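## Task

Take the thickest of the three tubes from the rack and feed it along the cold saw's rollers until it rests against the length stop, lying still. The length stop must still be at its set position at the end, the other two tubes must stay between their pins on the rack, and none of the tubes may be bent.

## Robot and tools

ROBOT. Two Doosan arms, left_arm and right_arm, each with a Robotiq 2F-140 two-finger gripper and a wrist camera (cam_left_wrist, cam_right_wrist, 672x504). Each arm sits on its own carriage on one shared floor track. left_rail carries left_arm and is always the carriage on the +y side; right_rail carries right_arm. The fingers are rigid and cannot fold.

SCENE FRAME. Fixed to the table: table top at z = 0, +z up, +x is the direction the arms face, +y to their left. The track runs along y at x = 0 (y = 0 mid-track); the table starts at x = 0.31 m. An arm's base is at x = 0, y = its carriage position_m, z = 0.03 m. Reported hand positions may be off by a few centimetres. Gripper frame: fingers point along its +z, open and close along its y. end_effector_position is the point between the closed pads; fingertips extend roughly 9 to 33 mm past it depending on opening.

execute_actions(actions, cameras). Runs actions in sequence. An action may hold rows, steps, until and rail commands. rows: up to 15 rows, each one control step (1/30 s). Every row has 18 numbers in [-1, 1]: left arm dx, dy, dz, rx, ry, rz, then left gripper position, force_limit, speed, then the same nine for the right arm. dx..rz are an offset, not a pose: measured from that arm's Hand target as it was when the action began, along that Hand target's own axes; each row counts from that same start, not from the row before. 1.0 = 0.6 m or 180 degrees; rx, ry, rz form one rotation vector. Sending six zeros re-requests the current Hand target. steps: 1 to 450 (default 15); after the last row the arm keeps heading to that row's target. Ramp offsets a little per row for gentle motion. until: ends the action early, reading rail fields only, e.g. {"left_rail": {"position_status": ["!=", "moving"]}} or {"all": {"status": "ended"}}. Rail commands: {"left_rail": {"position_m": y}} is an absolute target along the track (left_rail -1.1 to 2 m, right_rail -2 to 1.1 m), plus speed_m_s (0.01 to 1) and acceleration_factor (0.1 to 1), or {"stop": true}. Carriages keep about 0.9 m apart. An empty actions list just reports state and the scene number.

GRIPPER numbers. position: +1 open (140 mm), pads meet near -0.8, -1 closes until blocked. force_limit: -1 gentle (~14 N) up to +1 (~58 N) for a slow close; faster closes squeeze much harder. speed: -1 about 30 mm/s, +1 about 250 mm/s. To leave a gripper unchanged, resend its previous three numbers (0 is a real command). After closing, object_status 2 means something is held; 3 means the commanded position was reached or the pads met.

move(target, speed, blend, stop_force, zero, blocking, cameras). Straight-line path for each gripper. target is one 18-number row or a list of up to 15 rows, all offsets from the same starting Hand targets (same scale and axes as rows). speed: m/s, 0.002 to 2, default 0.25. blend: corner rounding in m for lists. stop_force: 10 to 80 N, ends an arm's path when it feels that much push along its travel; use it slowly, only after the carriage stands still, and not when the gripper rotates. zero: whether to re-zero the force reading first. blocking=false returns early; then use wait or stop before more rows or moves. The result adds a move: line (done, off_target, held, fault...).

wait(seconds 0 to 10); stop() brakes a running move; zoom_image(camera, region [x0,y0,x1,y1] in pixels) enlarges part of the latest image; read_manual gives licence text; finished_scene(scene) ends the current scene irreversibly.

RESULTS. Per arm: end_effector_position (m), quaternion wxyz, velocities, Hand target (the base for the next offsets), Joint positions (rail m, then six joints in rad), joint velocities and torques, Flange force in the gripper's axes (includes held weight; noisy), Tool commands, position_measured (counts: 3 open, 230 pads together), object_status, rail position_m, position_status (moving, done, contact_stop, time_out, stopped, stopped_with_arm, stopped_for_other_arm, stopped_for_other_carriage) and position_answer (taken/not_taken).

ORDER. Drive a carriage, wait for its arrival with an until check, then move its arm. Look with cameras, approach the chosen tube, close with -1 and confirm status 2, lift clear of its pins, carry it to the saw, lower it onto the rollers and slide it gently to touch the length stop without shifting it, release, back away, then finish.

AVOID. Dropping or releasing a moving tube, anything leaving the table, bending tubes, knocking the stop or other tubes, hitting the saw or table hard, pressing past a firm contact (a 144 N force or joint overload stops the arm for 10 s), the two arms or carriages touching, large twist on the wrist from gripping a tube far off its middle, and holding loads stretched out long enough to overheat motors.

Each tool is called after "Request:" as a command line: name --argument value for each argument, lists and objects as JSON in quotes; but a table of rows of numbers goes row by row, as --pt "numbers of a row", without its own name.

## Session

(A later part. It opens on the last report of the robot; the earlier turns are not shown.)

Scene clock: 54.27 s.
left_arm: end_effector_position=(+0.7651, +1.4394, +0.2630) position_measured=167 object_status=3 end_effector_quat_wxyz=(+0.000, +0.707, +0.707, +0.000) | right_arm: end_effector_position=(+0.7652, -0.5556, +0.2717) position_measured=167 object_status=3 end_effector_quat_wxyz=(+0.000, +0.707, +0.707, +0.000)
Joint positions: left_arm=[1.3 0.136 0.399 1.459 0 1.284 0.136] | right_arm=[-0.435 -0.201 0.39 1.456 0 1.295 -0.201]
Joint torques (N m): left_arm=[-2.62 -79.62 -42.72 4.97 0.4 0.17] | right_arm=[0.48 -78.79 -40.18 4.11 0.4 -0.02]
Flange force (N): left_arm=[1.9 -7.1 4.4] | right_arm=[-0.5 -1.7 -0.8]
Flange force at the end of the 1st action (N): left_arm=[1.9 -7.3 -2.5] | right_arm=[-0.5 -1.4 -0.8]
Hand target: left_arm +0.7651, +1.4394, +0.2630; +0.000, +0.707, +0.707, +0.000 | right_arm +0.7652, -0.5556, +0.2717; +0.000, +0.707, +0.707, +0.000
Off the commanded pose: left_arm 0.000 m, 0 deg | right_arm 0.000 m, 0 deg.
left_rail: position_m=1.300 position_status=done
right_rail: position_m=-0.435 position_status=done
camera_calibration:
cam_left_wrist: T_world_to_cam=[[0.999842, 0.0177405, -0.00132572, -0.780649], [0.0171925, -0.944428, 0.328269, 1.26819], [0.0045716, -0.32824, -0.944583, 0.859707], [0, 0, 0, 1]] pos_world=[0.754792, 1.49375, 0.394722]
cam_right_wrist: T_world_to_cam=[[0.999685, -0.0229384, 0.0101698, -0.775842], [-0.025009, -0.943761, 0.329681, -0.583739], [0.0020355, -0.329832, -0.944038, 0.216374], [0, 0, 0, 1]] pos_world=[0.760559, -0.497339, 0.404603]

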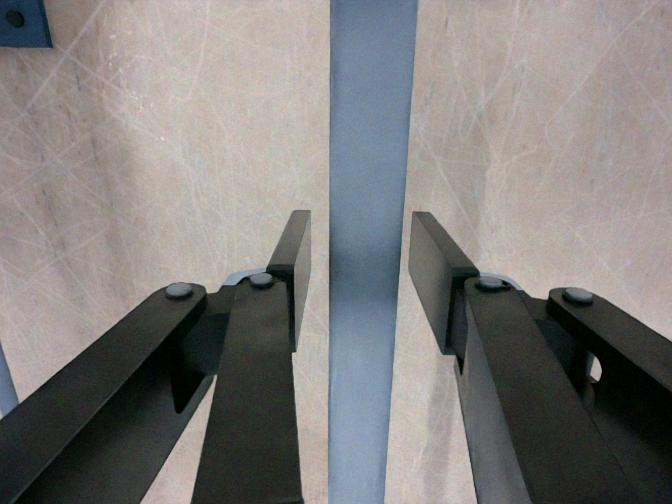

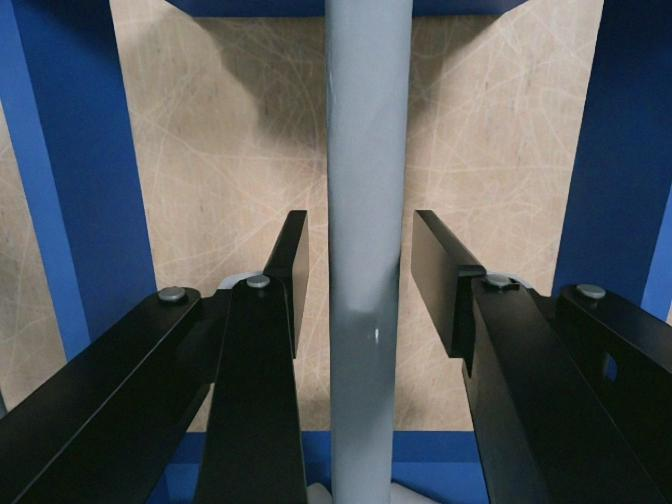

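Request:
move --target '[0,0,-0.01,0,0,0,-0.3,0.1,-1,0,0,-0.25,0,0,0,-0.3,0.1,-1]' --cameras '[]'

Request:
move --target '[0,0,0,0,0,0,-1,0.1,-1,0.25,-0.1,-0.35,0,-0.16,0,-0.3,0.1,-1]' --cameras '["cam_left_wrist"]'

Request:
execute_actions --actions '[{"right_rail":{"position_m":-1.1,"speed_m_s":0.6},"steps":200,"until":{"all":{"status":"ended"}}}]'

Scene clock: 56.13 s.
left_arm: end_effector_position=(+0.7651, +1.4394, +0.2690) position_measured=167 object_status=3 end_effector_quat_wxyz=(+0.000, +0.707, +0.707, +0.000) | right_arm: end_effector_position=(+0.7650, -0.5555, +0.4217) position_measured=167 object_status=3 end_effector_quat_wxyz=(+0.000, +0.707, +0.707, +0.000)
Joint positions: left_arm=[1.3 0.136 0.396 1.452 0 1.294 0.136] | right_arm=[-0.435 -0.201 0.353 1.235 0 1.552 -0.201]
Joint torques (N m): left_arm=[-2.59 -79.62 -42.76 4.95 0.34 0.2] | right_arm=[0.12 -76.29 -41.01 4.28 0.43 -0.04]
Flange force (N): left_arm=[2.0 -6.5 4.3] | right_arm=[0.1 -1.1 -1.7]
Hand target: left_arm +0.7651, +1.4394, +0.2690; +0.000, +0.707, +0.707, +0.000 | right_arm +0.7651, -0.5555, +0.4217; +0.000, +0.707, +0.707, +0.000
Off the commanded pose: left_arm 0.000 m, 0 deg | right_arm 0.000 m, 0 deg.
left_rail: position_m=1.300 position_status=done
right_rail: position_m=-0.435 position_status=done
move: done
No camera images: "cameras" was empty.

Scene clock: 57.60 s.
left_arm: end_effector_position=(+0.7650, +1.4395, +0.2690) position_measured=195 object_status=2 end_effector_quat_wxyz=(+0.000, +0.707, +0.707, +0.000) | right_arm: end_effector_position=(+0.7049, -0.4055, +0.6316) position_measured=167 object_status=3 end_effector_quat_wxyz=(+0.176, +0.685, +0.685, -0.176)
Joint positions: left_arm=[1.3 0.136 0.396 1.452 0 1.294 0.136] | right_arm=[-0.435 0.216 0.313 0.985 -0.523 1.912 0.054]
Joint torques (N m): left_arm=[-3.09 -79.29 -43.22 4.83 0.07 0.21] | right_arm=[0.3 -71.93 -40.45 2.28 0.44 -0.02]
Flange force (N): left_arm=[2.3 -8.0 4.4] | right_arm=[-0.7 -1.0 0.0]
Hand target: left_arm +0.7651, +1.4394, +0.2690; +0.000, +0.707, +0.707, +0.000 | right_arm +0.7049, -0.4054, +0.6317; +0.176, +0.685, +0.685, -0.176
Off the commanded pose: left_arm 0.000 m, 0 deg | right_arm 0.000 m, 0 deg.
left_rail: position_m=1.300 position_status=done
right_rail: position_m=-0.435 position_status=done
move: done
camera_calibration:
cam_left_wrist: T_world_to_cam=[[0.999842, 0.0177416, -0.00132611, -0.780643], [0.0171937, -0.944428, 0.328269, 1.26622], [0.00457159, -0.32824, -0.944583, 0.865374], [0, 0, 0, 1]] pos_world=[0.754792, 1.49375, 0.400722]
Images, in order (width x height): cam_left_wrist 672x504.

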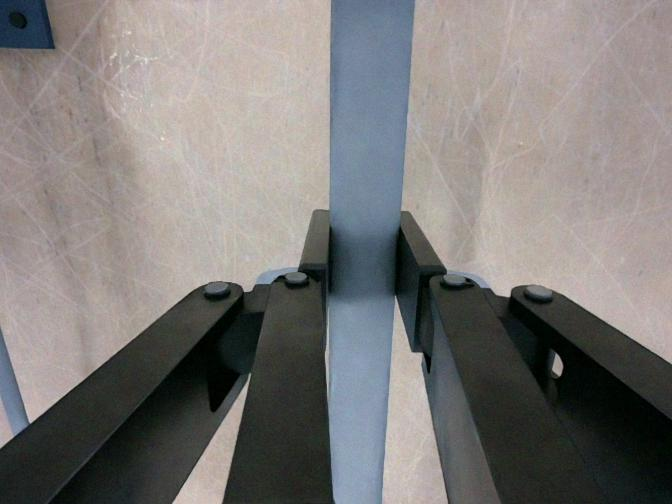

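Scene clock: 59.73 s.
left_arm: end_effector_position=(+0.7651, +1.4394, +0.2690) position_measured=195 object_status=2 end_effector_quat_wxyz=(+0.000, +0.707, +0.707, +0.000) | right_arm: end_effector_position=(+0.7049, -1.0705, +0.6317) position_measured=167 object_status=3 end_effector_quat_wxyz=(+0.176, +0.685, +0.685, -0.176)
Joint positions: left_arm=[1.3 0.136 0.396 1.452 0 1.294 0.136] | right_arm=[-1.1 0.216 0.313 0.985 -0.523 1.912 0.054]
Joint torques (N m): left_arm=[-2.72 -79.42 -43.31 4.83 0.08 0.18] | right_arm=[1.22 -71.68 -40.45 2.33 0.45 -0.03]
Flange force (N): left_arm=[1.9 -7.9 4.6] | right_arm=[-2.2 -1.0 1.0]
Hand target: left_arm +0.7651, +1.4394, +0.2690; +0.000, +0.707, +0.707, +0.000 | right_arm +0.7049, -1.0705, +0.6317; +0.176, +0.685, +0.685, -0.176
Tool commands: left_gripper/position=-1.0 left_gripper/force_limit=+0.1 left_gripper/speed=-1.0 right_gripper/position=-0.3 right_gripper/force_limit=+0.1 right_gripper/speed=-1.0
Off the commanded pose: left_arm 0.000 m, 0 deg | right_arm 0.000 m, 0 deg.
left_rail: position_m=1.300 position_status=done
right_rail: position_m=-1.100 speed_m_s=0.60 position_status=done
camera_calibration:
cam_left_wrist: T_world_to_cam=[[0.999842, 0.0177416, -0.00132611, -0.780643], [0.0171937, -0.944428, 0.328269, 1.26622], [0.00457159, -0.32824, -0.944583, 0.865374], [0, 0, 0, 1]] pos_world=[0.754792, 1.49375, 0.400722]
cam_right_wrist: T_world_to_cam=[[0.999681, -0.0154831, 0.0199776, -0.729317], [-0.0252084, -0.66815, 0.7436, -1.15624], [0.00183485, -0.743866, -0.668327, -0.230803], [0, 0, 0, 1]] pos_world=[0.70036, -0.955521, 0.720099]

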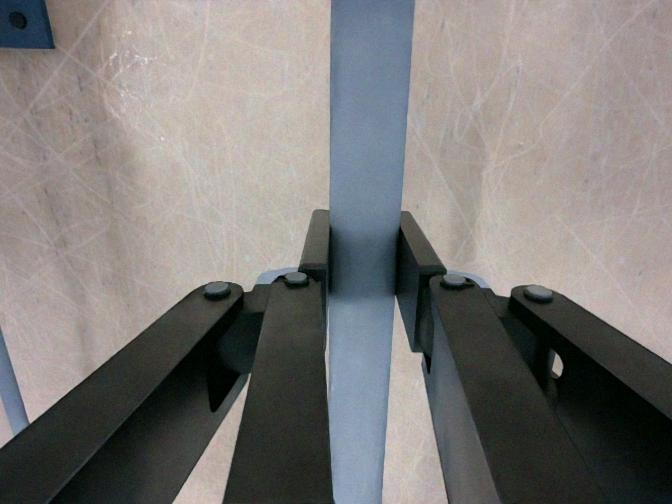

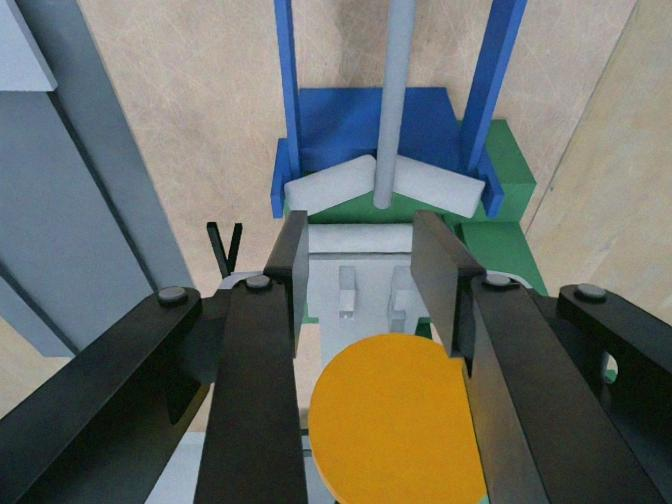

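Request:
move --target '[-0.37,0,0,0,0,0,-1,0.1,-1,0,0,0,0,0,0,-0.3,0.1,-1]' --speed 0.08 --stop_force 30

Scene clock: 64.03 s.
left_arm: end_effector_position=(+0.7651, +1.2174, +0.2690) position_measured=195 object_status=2 end_effector_quat_wxyz=(+0.000, +0.707, +0.707, +0.000) | right_arm: end_effector_position=(+0.7049, -1.0705, +0.6317) position_measured=167 object_status=3 end_effector_quat_wxyz=(+0.176, +0.685, +0.685, -0.176)
Joint positions: left_arm=[1.3 -0.152 0.383 1.47 0 1.288 -0.152] | right_arm=[-1.1 0.216 0.313 0.985 -0.523 1.912 0.054]
Joint torques (N m): left_arm=[-3.28 -76.1 -41.59 4.66 0.2 0.3] | right_arm=[0.42 -71.68 -40.58 2.26 0.48 -0.01]
Flange force (N): left_arm=[4.6 -6.5 1.7] | right_arm=[-0.9 -1.6 0.8]
Hand target: left_arm +0.7651, +1.2174, +0.2690; +0.000, +0.707, +0.707, +0.000 | right_arm +0.7049, -1.0705, +0.6317; +0.176, +0.685, +0.685, -0.176
Off the commanded pose: left_arm 0.000 m, 0 deg | right_arm 0.000 m, 0 deg.
left_rail: position_m=1.300 position_status=done
right_rail: position_m=-1.100 speed_m_s=0.60 position_status=done
move: done
camera_calibration:
cam_left_wrist: T_world_to_cam=[[0.999842, 0.0177416, -0.00132611, -0.776704], [0.0171937, -0.944428, 0.328269, 1.05656], [0.00457159, -0.32824, -0.944583, 0.792505], [0, 0, 0, 1]] pos_world=[0.754792, 1.27175, 0.400722]
cam_right_wrist: T_world_to_cam=[[0.999681, -0.0154831, 0.0199776, -0.729317], [-0.0252084, -0.66815, 0.7436, -1.15624], [0.00183485, -0.743866, -0.668327, -0.230803], [0, 0, 0, 1]] pos_world=[0.70036, -0.955521, 0.720099]

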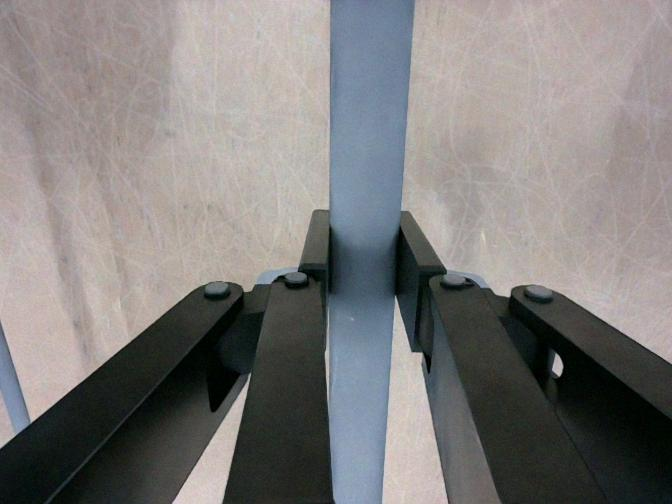

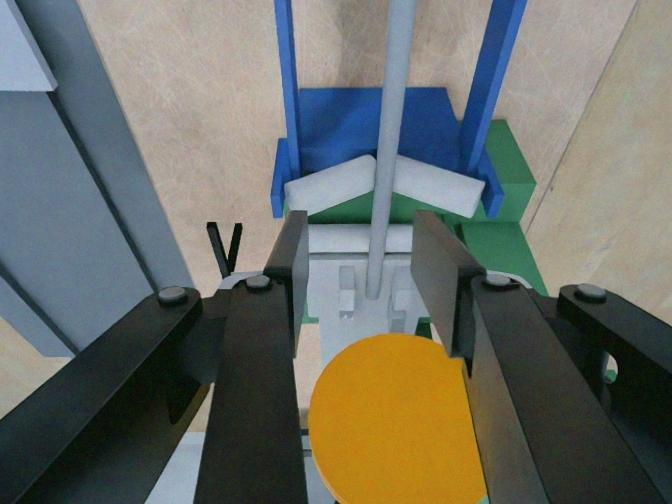

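Request:
move --target '[-0.65,0,0,0,0,0,-1,0.1,-1,0,0,0,0,0,0,-0.3,0.1,-1]' --speed 0.1 --stop_force 25

Scene clock: 69.17 s.
left_arm: end_effector_position=(+0.7650, +0.8274, +0.2690) position_measured=195 object_status=2 end_effector_quat_wxyz=(+0.000, +0.707, +0.707, +0.000) | right_arm: end_effector_position=(+0.7049, -1.0705, +0.6317) position_measured=167 object_status=3 end_effector_quat_wxyz=(+0.176, +0.685, +0.685, -0.176)
Joint positions: left_arm=[1.3 -0.592 0.595 1.145 0 1.401 -0.592] | right_arm=[-1.1 0.216 0.313 0.985 -0.523 1.912 0.054]
Joint torques (N m): left_arm=[-3.64 -81.28 -31.95 4.79 1.15 0.43] | right_arm=[0.4 -71.66 -40.47 2.27 0.46 -0.04]
Flange force (N): left_arm=[5.7 -2.6 -14.9] | right_arm=[-1.1 -1.5 0.6]
Hand target: left_arm +0.7650, +0.8274, +0.2690; +0.000, +0.707, +0.707, +0.000 | right_arm +0.7049, -1.0705, +0.6317; +0.176, +0.685, +0.685, -0.176
Off the commanded pose: left_arm 0.000 m, 0 deg | right_arm 0.000 m, 0 deg.
left_rail: position_m=1.300 position_status=done
right_rail: position_m=-1.100 speed_m_s=0.60 position_status=done
move: done
camera_calibration:
cam_left_wrist: T_world_to_cam=[[0.999842, 0.0177416, -0.00132611, -0.769685], [0.0171937, -0.944428, 0.328269, 0.688233], [0.00457159, -0.32824, -0.944583, 0.664492], [0, 0, 0, 1]] pos_world=[0.754692, 0.881755, 0.400722]
cam_right_wrist: T_world_to_cam=[[0.999681, -0.0154831, 0.0199776, -0.729317], [-0.0252084, -0.66815, 0.7436, -1.15624], [0.00183485, -0.743866, -0.668327, -0.230803], [0, 0, 0, 1]] pos_world=[0.70036, -0.955521, 0.720099]

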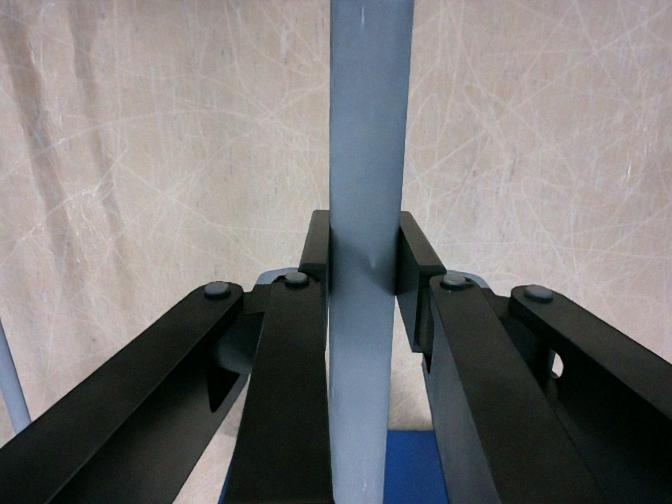

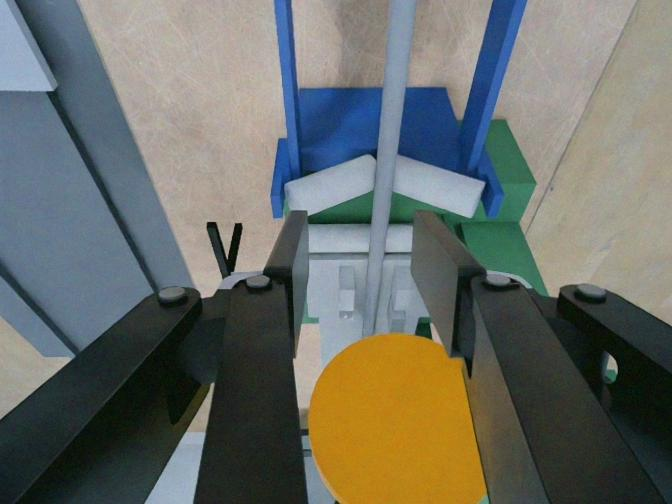

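Request:
move --target '[0,0,0,0,0,0,-1,0.1,-1,0,-0.34,-0.2,-0.13,0,0,-0.3,0.1,-1]' --cameras '[]'

Request:
execute_actions --actions '[{"right_rail":{"position_m":-1.3,"speed_m_s":0.6},"steps":200,"until":{"all":{"status":"ended"}}}]' --cameras '["cam_right_wrist"]'

Scene clock: 71.33 s.
left_arm: end_effector_position=(+0.7650, +0.8274, +0.2690) position_measured=195 object_status=2 end_effector_quat_wxyz=(+0.000, +0.707, +0.707, +0.000) | right_arm: end_effector_position=(+0.5010, -1.0127, +0.7366) position_measured=167 object_status=3 end_effector_quat_wxyz=(+0.311, +0.635, +0.706, -0.033)
Joint positions: left_arm=[1.3 -0.592 0.595 1.145 0 1.401 -0.592] | right_arm=[-1.1 0.487 -0.135 1.327 -0.625 1.735 0.207]
Joint torques (N m): left_arm=[-3.75 -81.15 -31.79 4.82 1.17 0.38] | right_arm=[-0.23 -26.22 -40.17 1.67 -0.28 -0.03]
Flange force (N): left_arm=[5.8 -2.2 -15.1] | right_arm=[0.0 0.3 -0.4]
Hand target: left_arm +0.7650, +0.8274, +0.2690; +0.000, +0.707, +0.707, +0.000 | right_arm +0.5009, -1.0127, +0.7367; +0.311, +0.635, +0.706, -0.033
Off the commanded pose: left_arm 0.000 m, 0 deg | right_arm 0.000 m, 0 deg.
left_rail: position_m=1.300 position_status=done
right_rail: position_m=-1.100 speed_m_s=0.60 position_status=done
move: done
No camera images: "cameras" was empty.

Scene clock: 72.60 s.
left_arm: end_effector_position=(+0.7650, +0.8274, +0.2690) position_measured=195 object_status=2 end_effector_quat_wxyz=(+0.000, +0.707, +0.707, +0.000) | right_arm: end_effector_position=(+0.5009, -1.2127, +0.7367) position_measured=167 object_status=3 end_effector_quat_wxyz=(+0.311, +0.635, +0.706, -0.033)
Joint positions: left_arm=[1.3 -0.592 0.595 1.145 0 1.401 -0.592] | right_arm=[-1.3 0.487 -0.135 1.327 -0.625 1.735 0.207]
Joint torques (N m): left_arm=[-3.51 -81.02 -31.92 4.82 1.18 0.4] | right_arm=[0.41 -25.8 -40.18 1.7 -0.26 0.02]
Flange force (N): left_arm=[5.8 -2.9 -14.7] | right_arm=[-1.6 0.2 0.8]
Hand target: left_arm +0.7650, +0.8274, +0.2690; +0.000, +0.707, +0.707, +0.000 | right_arm +0.5009, -1.2126, +0.7367; +0.311, +0.635, +0.706, -0.033
Tool commands: left_gripper/position=-1.0 left_gripper/force_limit=+0.1 left_gripper/speed=-1.0 right_gripper/position=-0.3 right_gripper/force_limit=+0.1 right_gripper/speed=-1.0
Off the commanded pose: left_arm 0.000 m, 0 deg | right_arm 0.000 m, 0 deg.
left_rail: position_m=1.300 position_status=done
right_rail: position_m=-1.300 speed_m_s=0.60 position_status=done
camera_calibration:
cam_right_wrist: T_world_to_cam=[[0.913447, 0.175446, 0.367198, -0.51061], [-0.154125, -0.685943, 0.711146, -1.26751], [0.376644, -0.706188, -0.599531, -0.458715], [0, 0, 0, 1]] pos_world=[0.443832, -1.10379, 0.813867]
Images, in order (width x height): cam_right_wrist 672x504.

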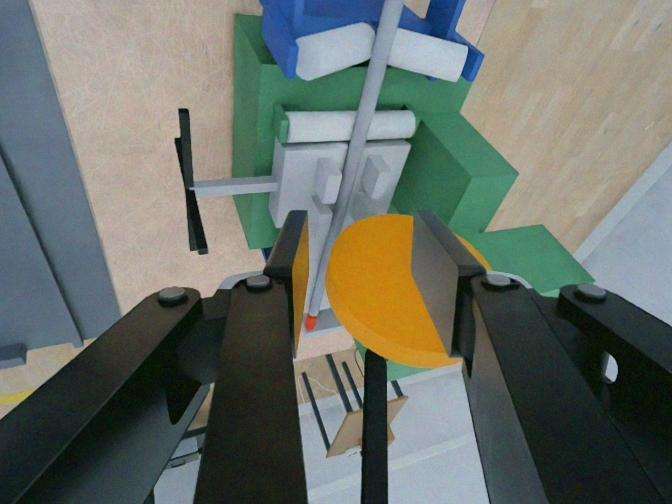

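Request:
zoom_image --camera "cam_right_wrist" --region '[280, 270, 350, 340]'

Scaled by 7.200.

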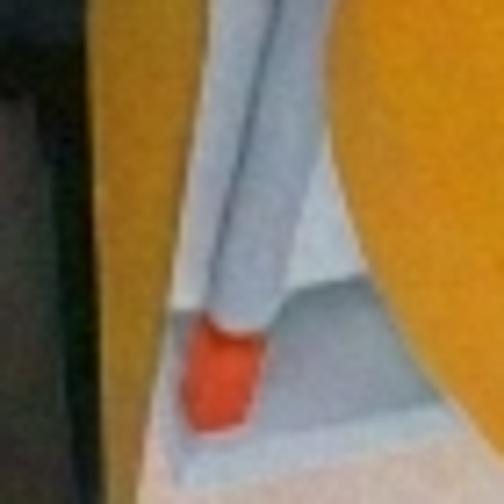

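Request:
move --target '[-0.1,0,0,0,0,0,-1,0.1,-1,0,0,0,0,0,0,-0.3,0.1,-1]' --speed 0.012 --stop_force 10 --cameras '["cam_right_wrist"]'

Request:
zoom_image --camera "cam_right_wrist" --region '[280, 270, 350, 340]'

Scene clock: 76.07 s.
left_arm: end_effector_position=(+0.7651, +0.8102, +0.2690) position_measured=195 object_status=2 end_effector_quat_wxyz=(+0.000, +0.707, +0.707, +0.000) | right_arm: end_effector_position=(+0.5009, -1.2127, +0.7367) position_measured=167 object_status=3 end_effector_quat_wxyz=(+0.311, +0.635, +0.706, -0.033)
Joint positions: left_arm=[1.3 -0.608 0.611 1.119 0 1.412 -0.608] | right_arm=[-1.3 0.487 -0.135 1.327 -0.625 1.735 0.207]
Joint torques (N m): left_arm=[-13.68 -80 -31.61 1.18 0.39 0.46] | right_arm=[0.43 -25.72 -40.17 1.69 -0.25 -0.01]
Flange force (N): left_arm=[16.3 1.6 -17.4] | right_arm=[-1.6 0.1 0.9]
Hand target: left_arm +0.7651, +0.8102, +0.2690; +0.000, +0.707, +0.707, +0.000 (not the last commanded pose) | right_arm +0.5009, -1.2127, +0.7367; +0.311, +0.635, +0.706, -0.033
Off the commanded pose: left_arm 0.043 m, 0 deg | right_arm 0.000 m, 0 deg.
left_rail: position_m=1.300 position_status=done
right_rail: position_m=-1.300 speed_m_s=0.60 position_status=done
move: contact (left_arm)
camera_calibration:
cam_right_wrist: T_world_to_cam=[[0.913474, 0.175483, 0.367111, -0.510493], [-0.154015, -0.685977, 0.711137, -1.26766], [0.376622, -0.706146, -0.599595, -0.458676], [0, 0, 0, 1]] pos_world=[0.443831, -1.10389, 0.813866]
Images, in order (width x height): cam_right_wrist 672x504.

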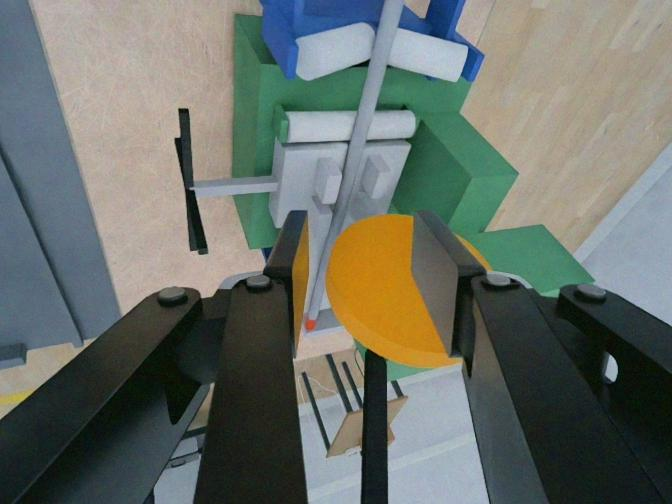

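Scaled by 7.200.

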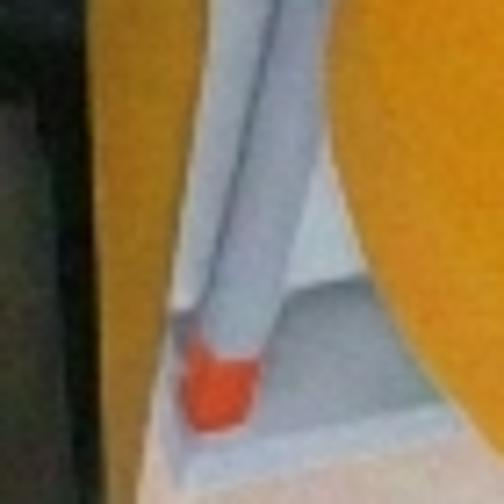

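Request:
move --target '[0,0,-0.005,0,0,0,-1,0.1,-1,0,0,0,0,0,0,-0.3,0.1,-1]' --speed 0.02 --cameras '[]'

Request:
execute_actions --actions '[{"rows":[[0,0,0,0,0,0,-0.3,0.1,-1,0,0,0,0,0,0,-0.3,0.1,-1]],"steps":30}]'

Request:
zoom_image --camera "cam_right_wrist" --region '[280, 270, 350, 340]'

Scene clock: 98.73 s.
left_arm: end_effector_position=(+0.7651, +0.8101, +0.2720) position_measured=195 object_status=2 end_effector_quat_wxyz=(+0.000, +0.707, +0.707, +0.000) | right_arm: end_effector_position=(+0.5009, -1.2127, +0.7367) position_measured=167 object_status=3 end_effector_quat_wxyz=(+0.311, +0.635, +0.706, -0.033)
Joint positions: left_arm=[1.3 -0.608 0.611 1.115 0 1.416 -0.608] | right_arm=[-1.3 0.487 -0.135 1.327 -0.625 1.735 0.207]
Joint torques (N m): left_arm=[-7.82 -102.36 -46.71 3.23 -0.08 0.43] | right_arm=[0.07 -25.68 -40.15 1.67 -0.28 0]
Flange force (N): left_arm=[13.0 -5.0 8.6] | right_arm=[-0.7 -0.3 0.1]
Hand target: left_arm +0.7651, +0.8102, +0.2720; +0.000, +0.707, +0.707, +0.000 | right_arm +0.5009, -1.2127, +0.7367; +0.311, +0.635, +0.706, -0.033
Off the commanded pose: left_arm 0.000 m, 0 deg | right_arm 0.000 m, 0 deg.
left_rail: position_m=1.300 position_status=done
right_rail: position_m=-1.300 speed_m_s=0.60 position_status=done
move: done
No camera images: "cameras" was empty.

Scene clock: 99.93 s.
left_arm: end_effector_position=(+0.7651, +0.8102, +0.2721) position_measured=167 object_status=3 end_effector_quat_wxyz=(+0.000, +0.707, +0.707, +0.000) | right_arm: end_effector_position=(+0.5009, -1.2127, +0.7367) position_measured=167 object_status=3 end_effector_quat_wxyz=(+0.311, +0.635, +0.706, -0.033)
Joint positions: left_arm=[1.3 -0.608 0.61 1.115 0 1.416 -0.608] | right_arm=[-1.3 0.487 -0.135 1.327 -0.625 1.735 0.207]
Joint torques (N m): left_arm=[-2.48 -99.7 -43.97 5.11 0.36 0.2] | right_arm=[0.3 -25.63 -40.1 1.68 -0.27 0]
Flange force (N): left_arm=[6.9 -6.0 4.6] | right_arm=[-1.4 -0.1 0.4]
Hand target: left_arm +0.7651, +0.8102, +0.2720; +0.000, +0.707, +0.707, +0.000 | right_arm +0.5009, -1.2127, +0.7367; +0.311, +0.635, +0.706, -0.033
Off the commanded pose: left_arm 0.000 m, 0 deg | right_arm 0.000 m, 0 deg.
left_rail: position_m=1.300 position_status=done
right_rail: position_m=-1.300 speed_m_s=0.60 position_status=done
camera_calibration:
cam_left_wrist: T_world_to_cam=[[0.999841, 0.017774, -0.0012286, -0.769541], [0.0171932, -0.944489, 0.328093, 0.671], [0.00467114, -0.328062, -0.944645, 0.661537], [0, 0, 0, 1]] pos_world=[0.754792, 0.864455, 0.403822]
cam_right_wrist: T_world_to_cam=[[0.913474, 0.175483, 0.367111, -0.510493], [-0.154015, -0.685977, 0.711137, -1.26766], [0.376622, -0.706146, -0.599595, -0.458676], [0, 0, 0, 1]] pos_world=[0.443831, -1.10389, 0.813866]

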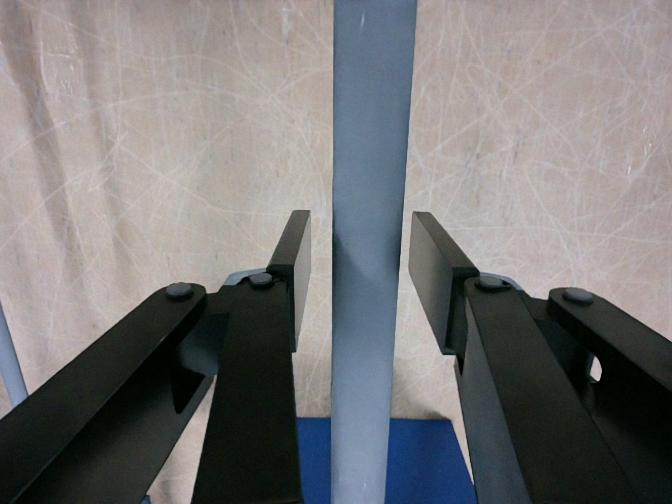

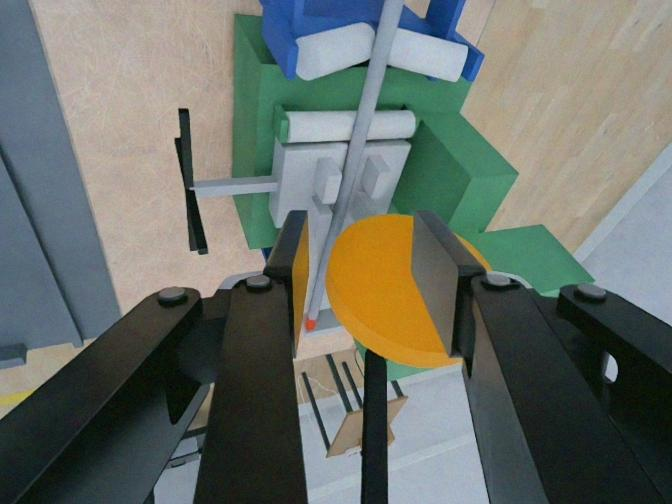

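Scaled by 7.200.

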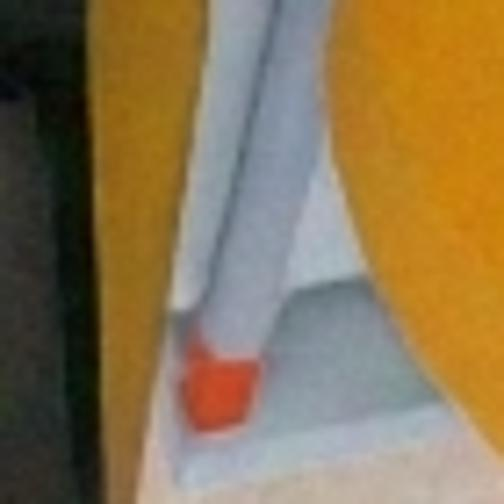

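Request:
move --target '[0,0,-0.2,0,0,0,-0.3,0.1,-1,0,0,0,0,0,0,-0.3,0.1,-1]' --cameras '["cam_right_wrist","cam_left_wrist"]'

Request:
zoom_image --camera "cam_right_wrist" --region '[280, 270, 350, 340]'

Scene clock: 101.33 s.
left_arm: end_effector_position=(+0.7651, +0.8102, +0.3920) position_measured=167 object_status=3 end_effector_quat_wxyz=(+0.000, +0.707, +0.707, +0.000) | right_arm: end_effector_position=(+0.5009, -1.2127, +0.7367) position_measured=167 object_status=3 end_effector_quat_wxyz=(+0.311, +0.635, +0.706, -0.033)
Joint positions: left_arm=[1.3 -0.608 0.599 0.918 0 1.625 -0.608] | right_arm=[-1.3 0.487 -0.135 1.327 -0.625 1.735 0.207]
Joint torques (N m): left_arm=[-2.88 -98.87 -44.63 5.08 0.31 0.2] | right_arm=[0.46 -25.59 -40.14 1.72 -0.28 -0.02]
Flange force (N): left_arm=[8.5 -7.8 7.2] | right_arm=[-1.5 -0.1 0.7]
Hand target: left_arm +0.7651, +0.8102, +0.3920; +0.000, +0.707, +0.707, +0.000 | right_arm +0.5009, -1.2127, +0.7367; +0.311, +0.635, +0.706, -0.033
Off the commanded pose: left_arm 0.000 m, 0 deg | right_arm 0.000 m, 0 deg.
left_rail: position_m=1.300 position_status=done
right_rail: position_m=-1.300 speed_m_s=0.60 position_status=done
move: done
camera_calibration:
cam_left_wrist: T_world_to_cam=[[0.999841, 0.0178087, -0.00113058, -0.769475], [0.0171949, -0.944561, 0.327885, 0.631832], [0.00477131, -0.327852, -0.944717, 0.774581], [0, 0, 0, 1]] pos_world=[0.754792, 0.864455, 0.523722]
cam_right_wrist: T_world_to_cam=[[0.913474, 0.175483, 0.367111, -0.510493], [-0.154015, -0.685977, 0.711137, -1.26766], [0.376622, -0.706146, -0.599595, -0.458676], [0, 0, 0, 1]] pos_world=[0.443831, -1.10389, 0.813866]

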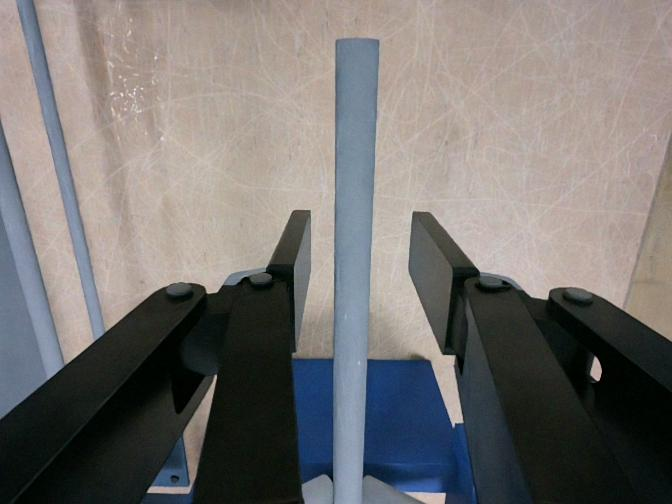

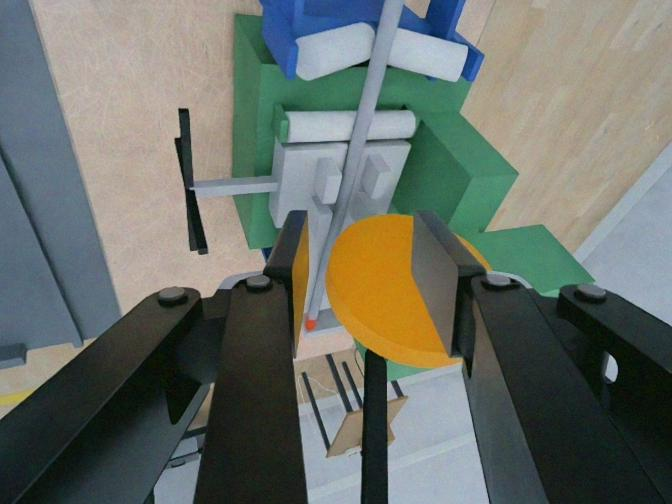

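Scaled by 7.200.

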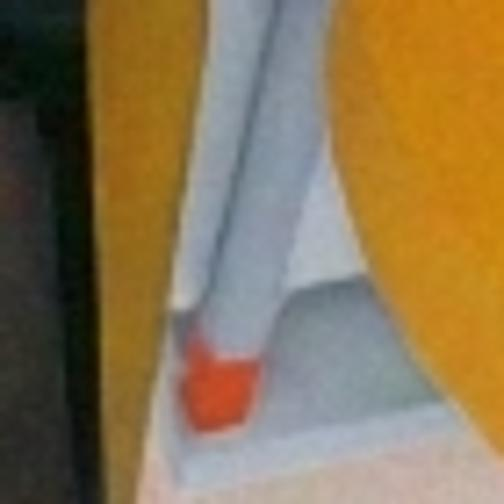

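Request:
finished_scene --scene 2

The scene is finished: the task was done.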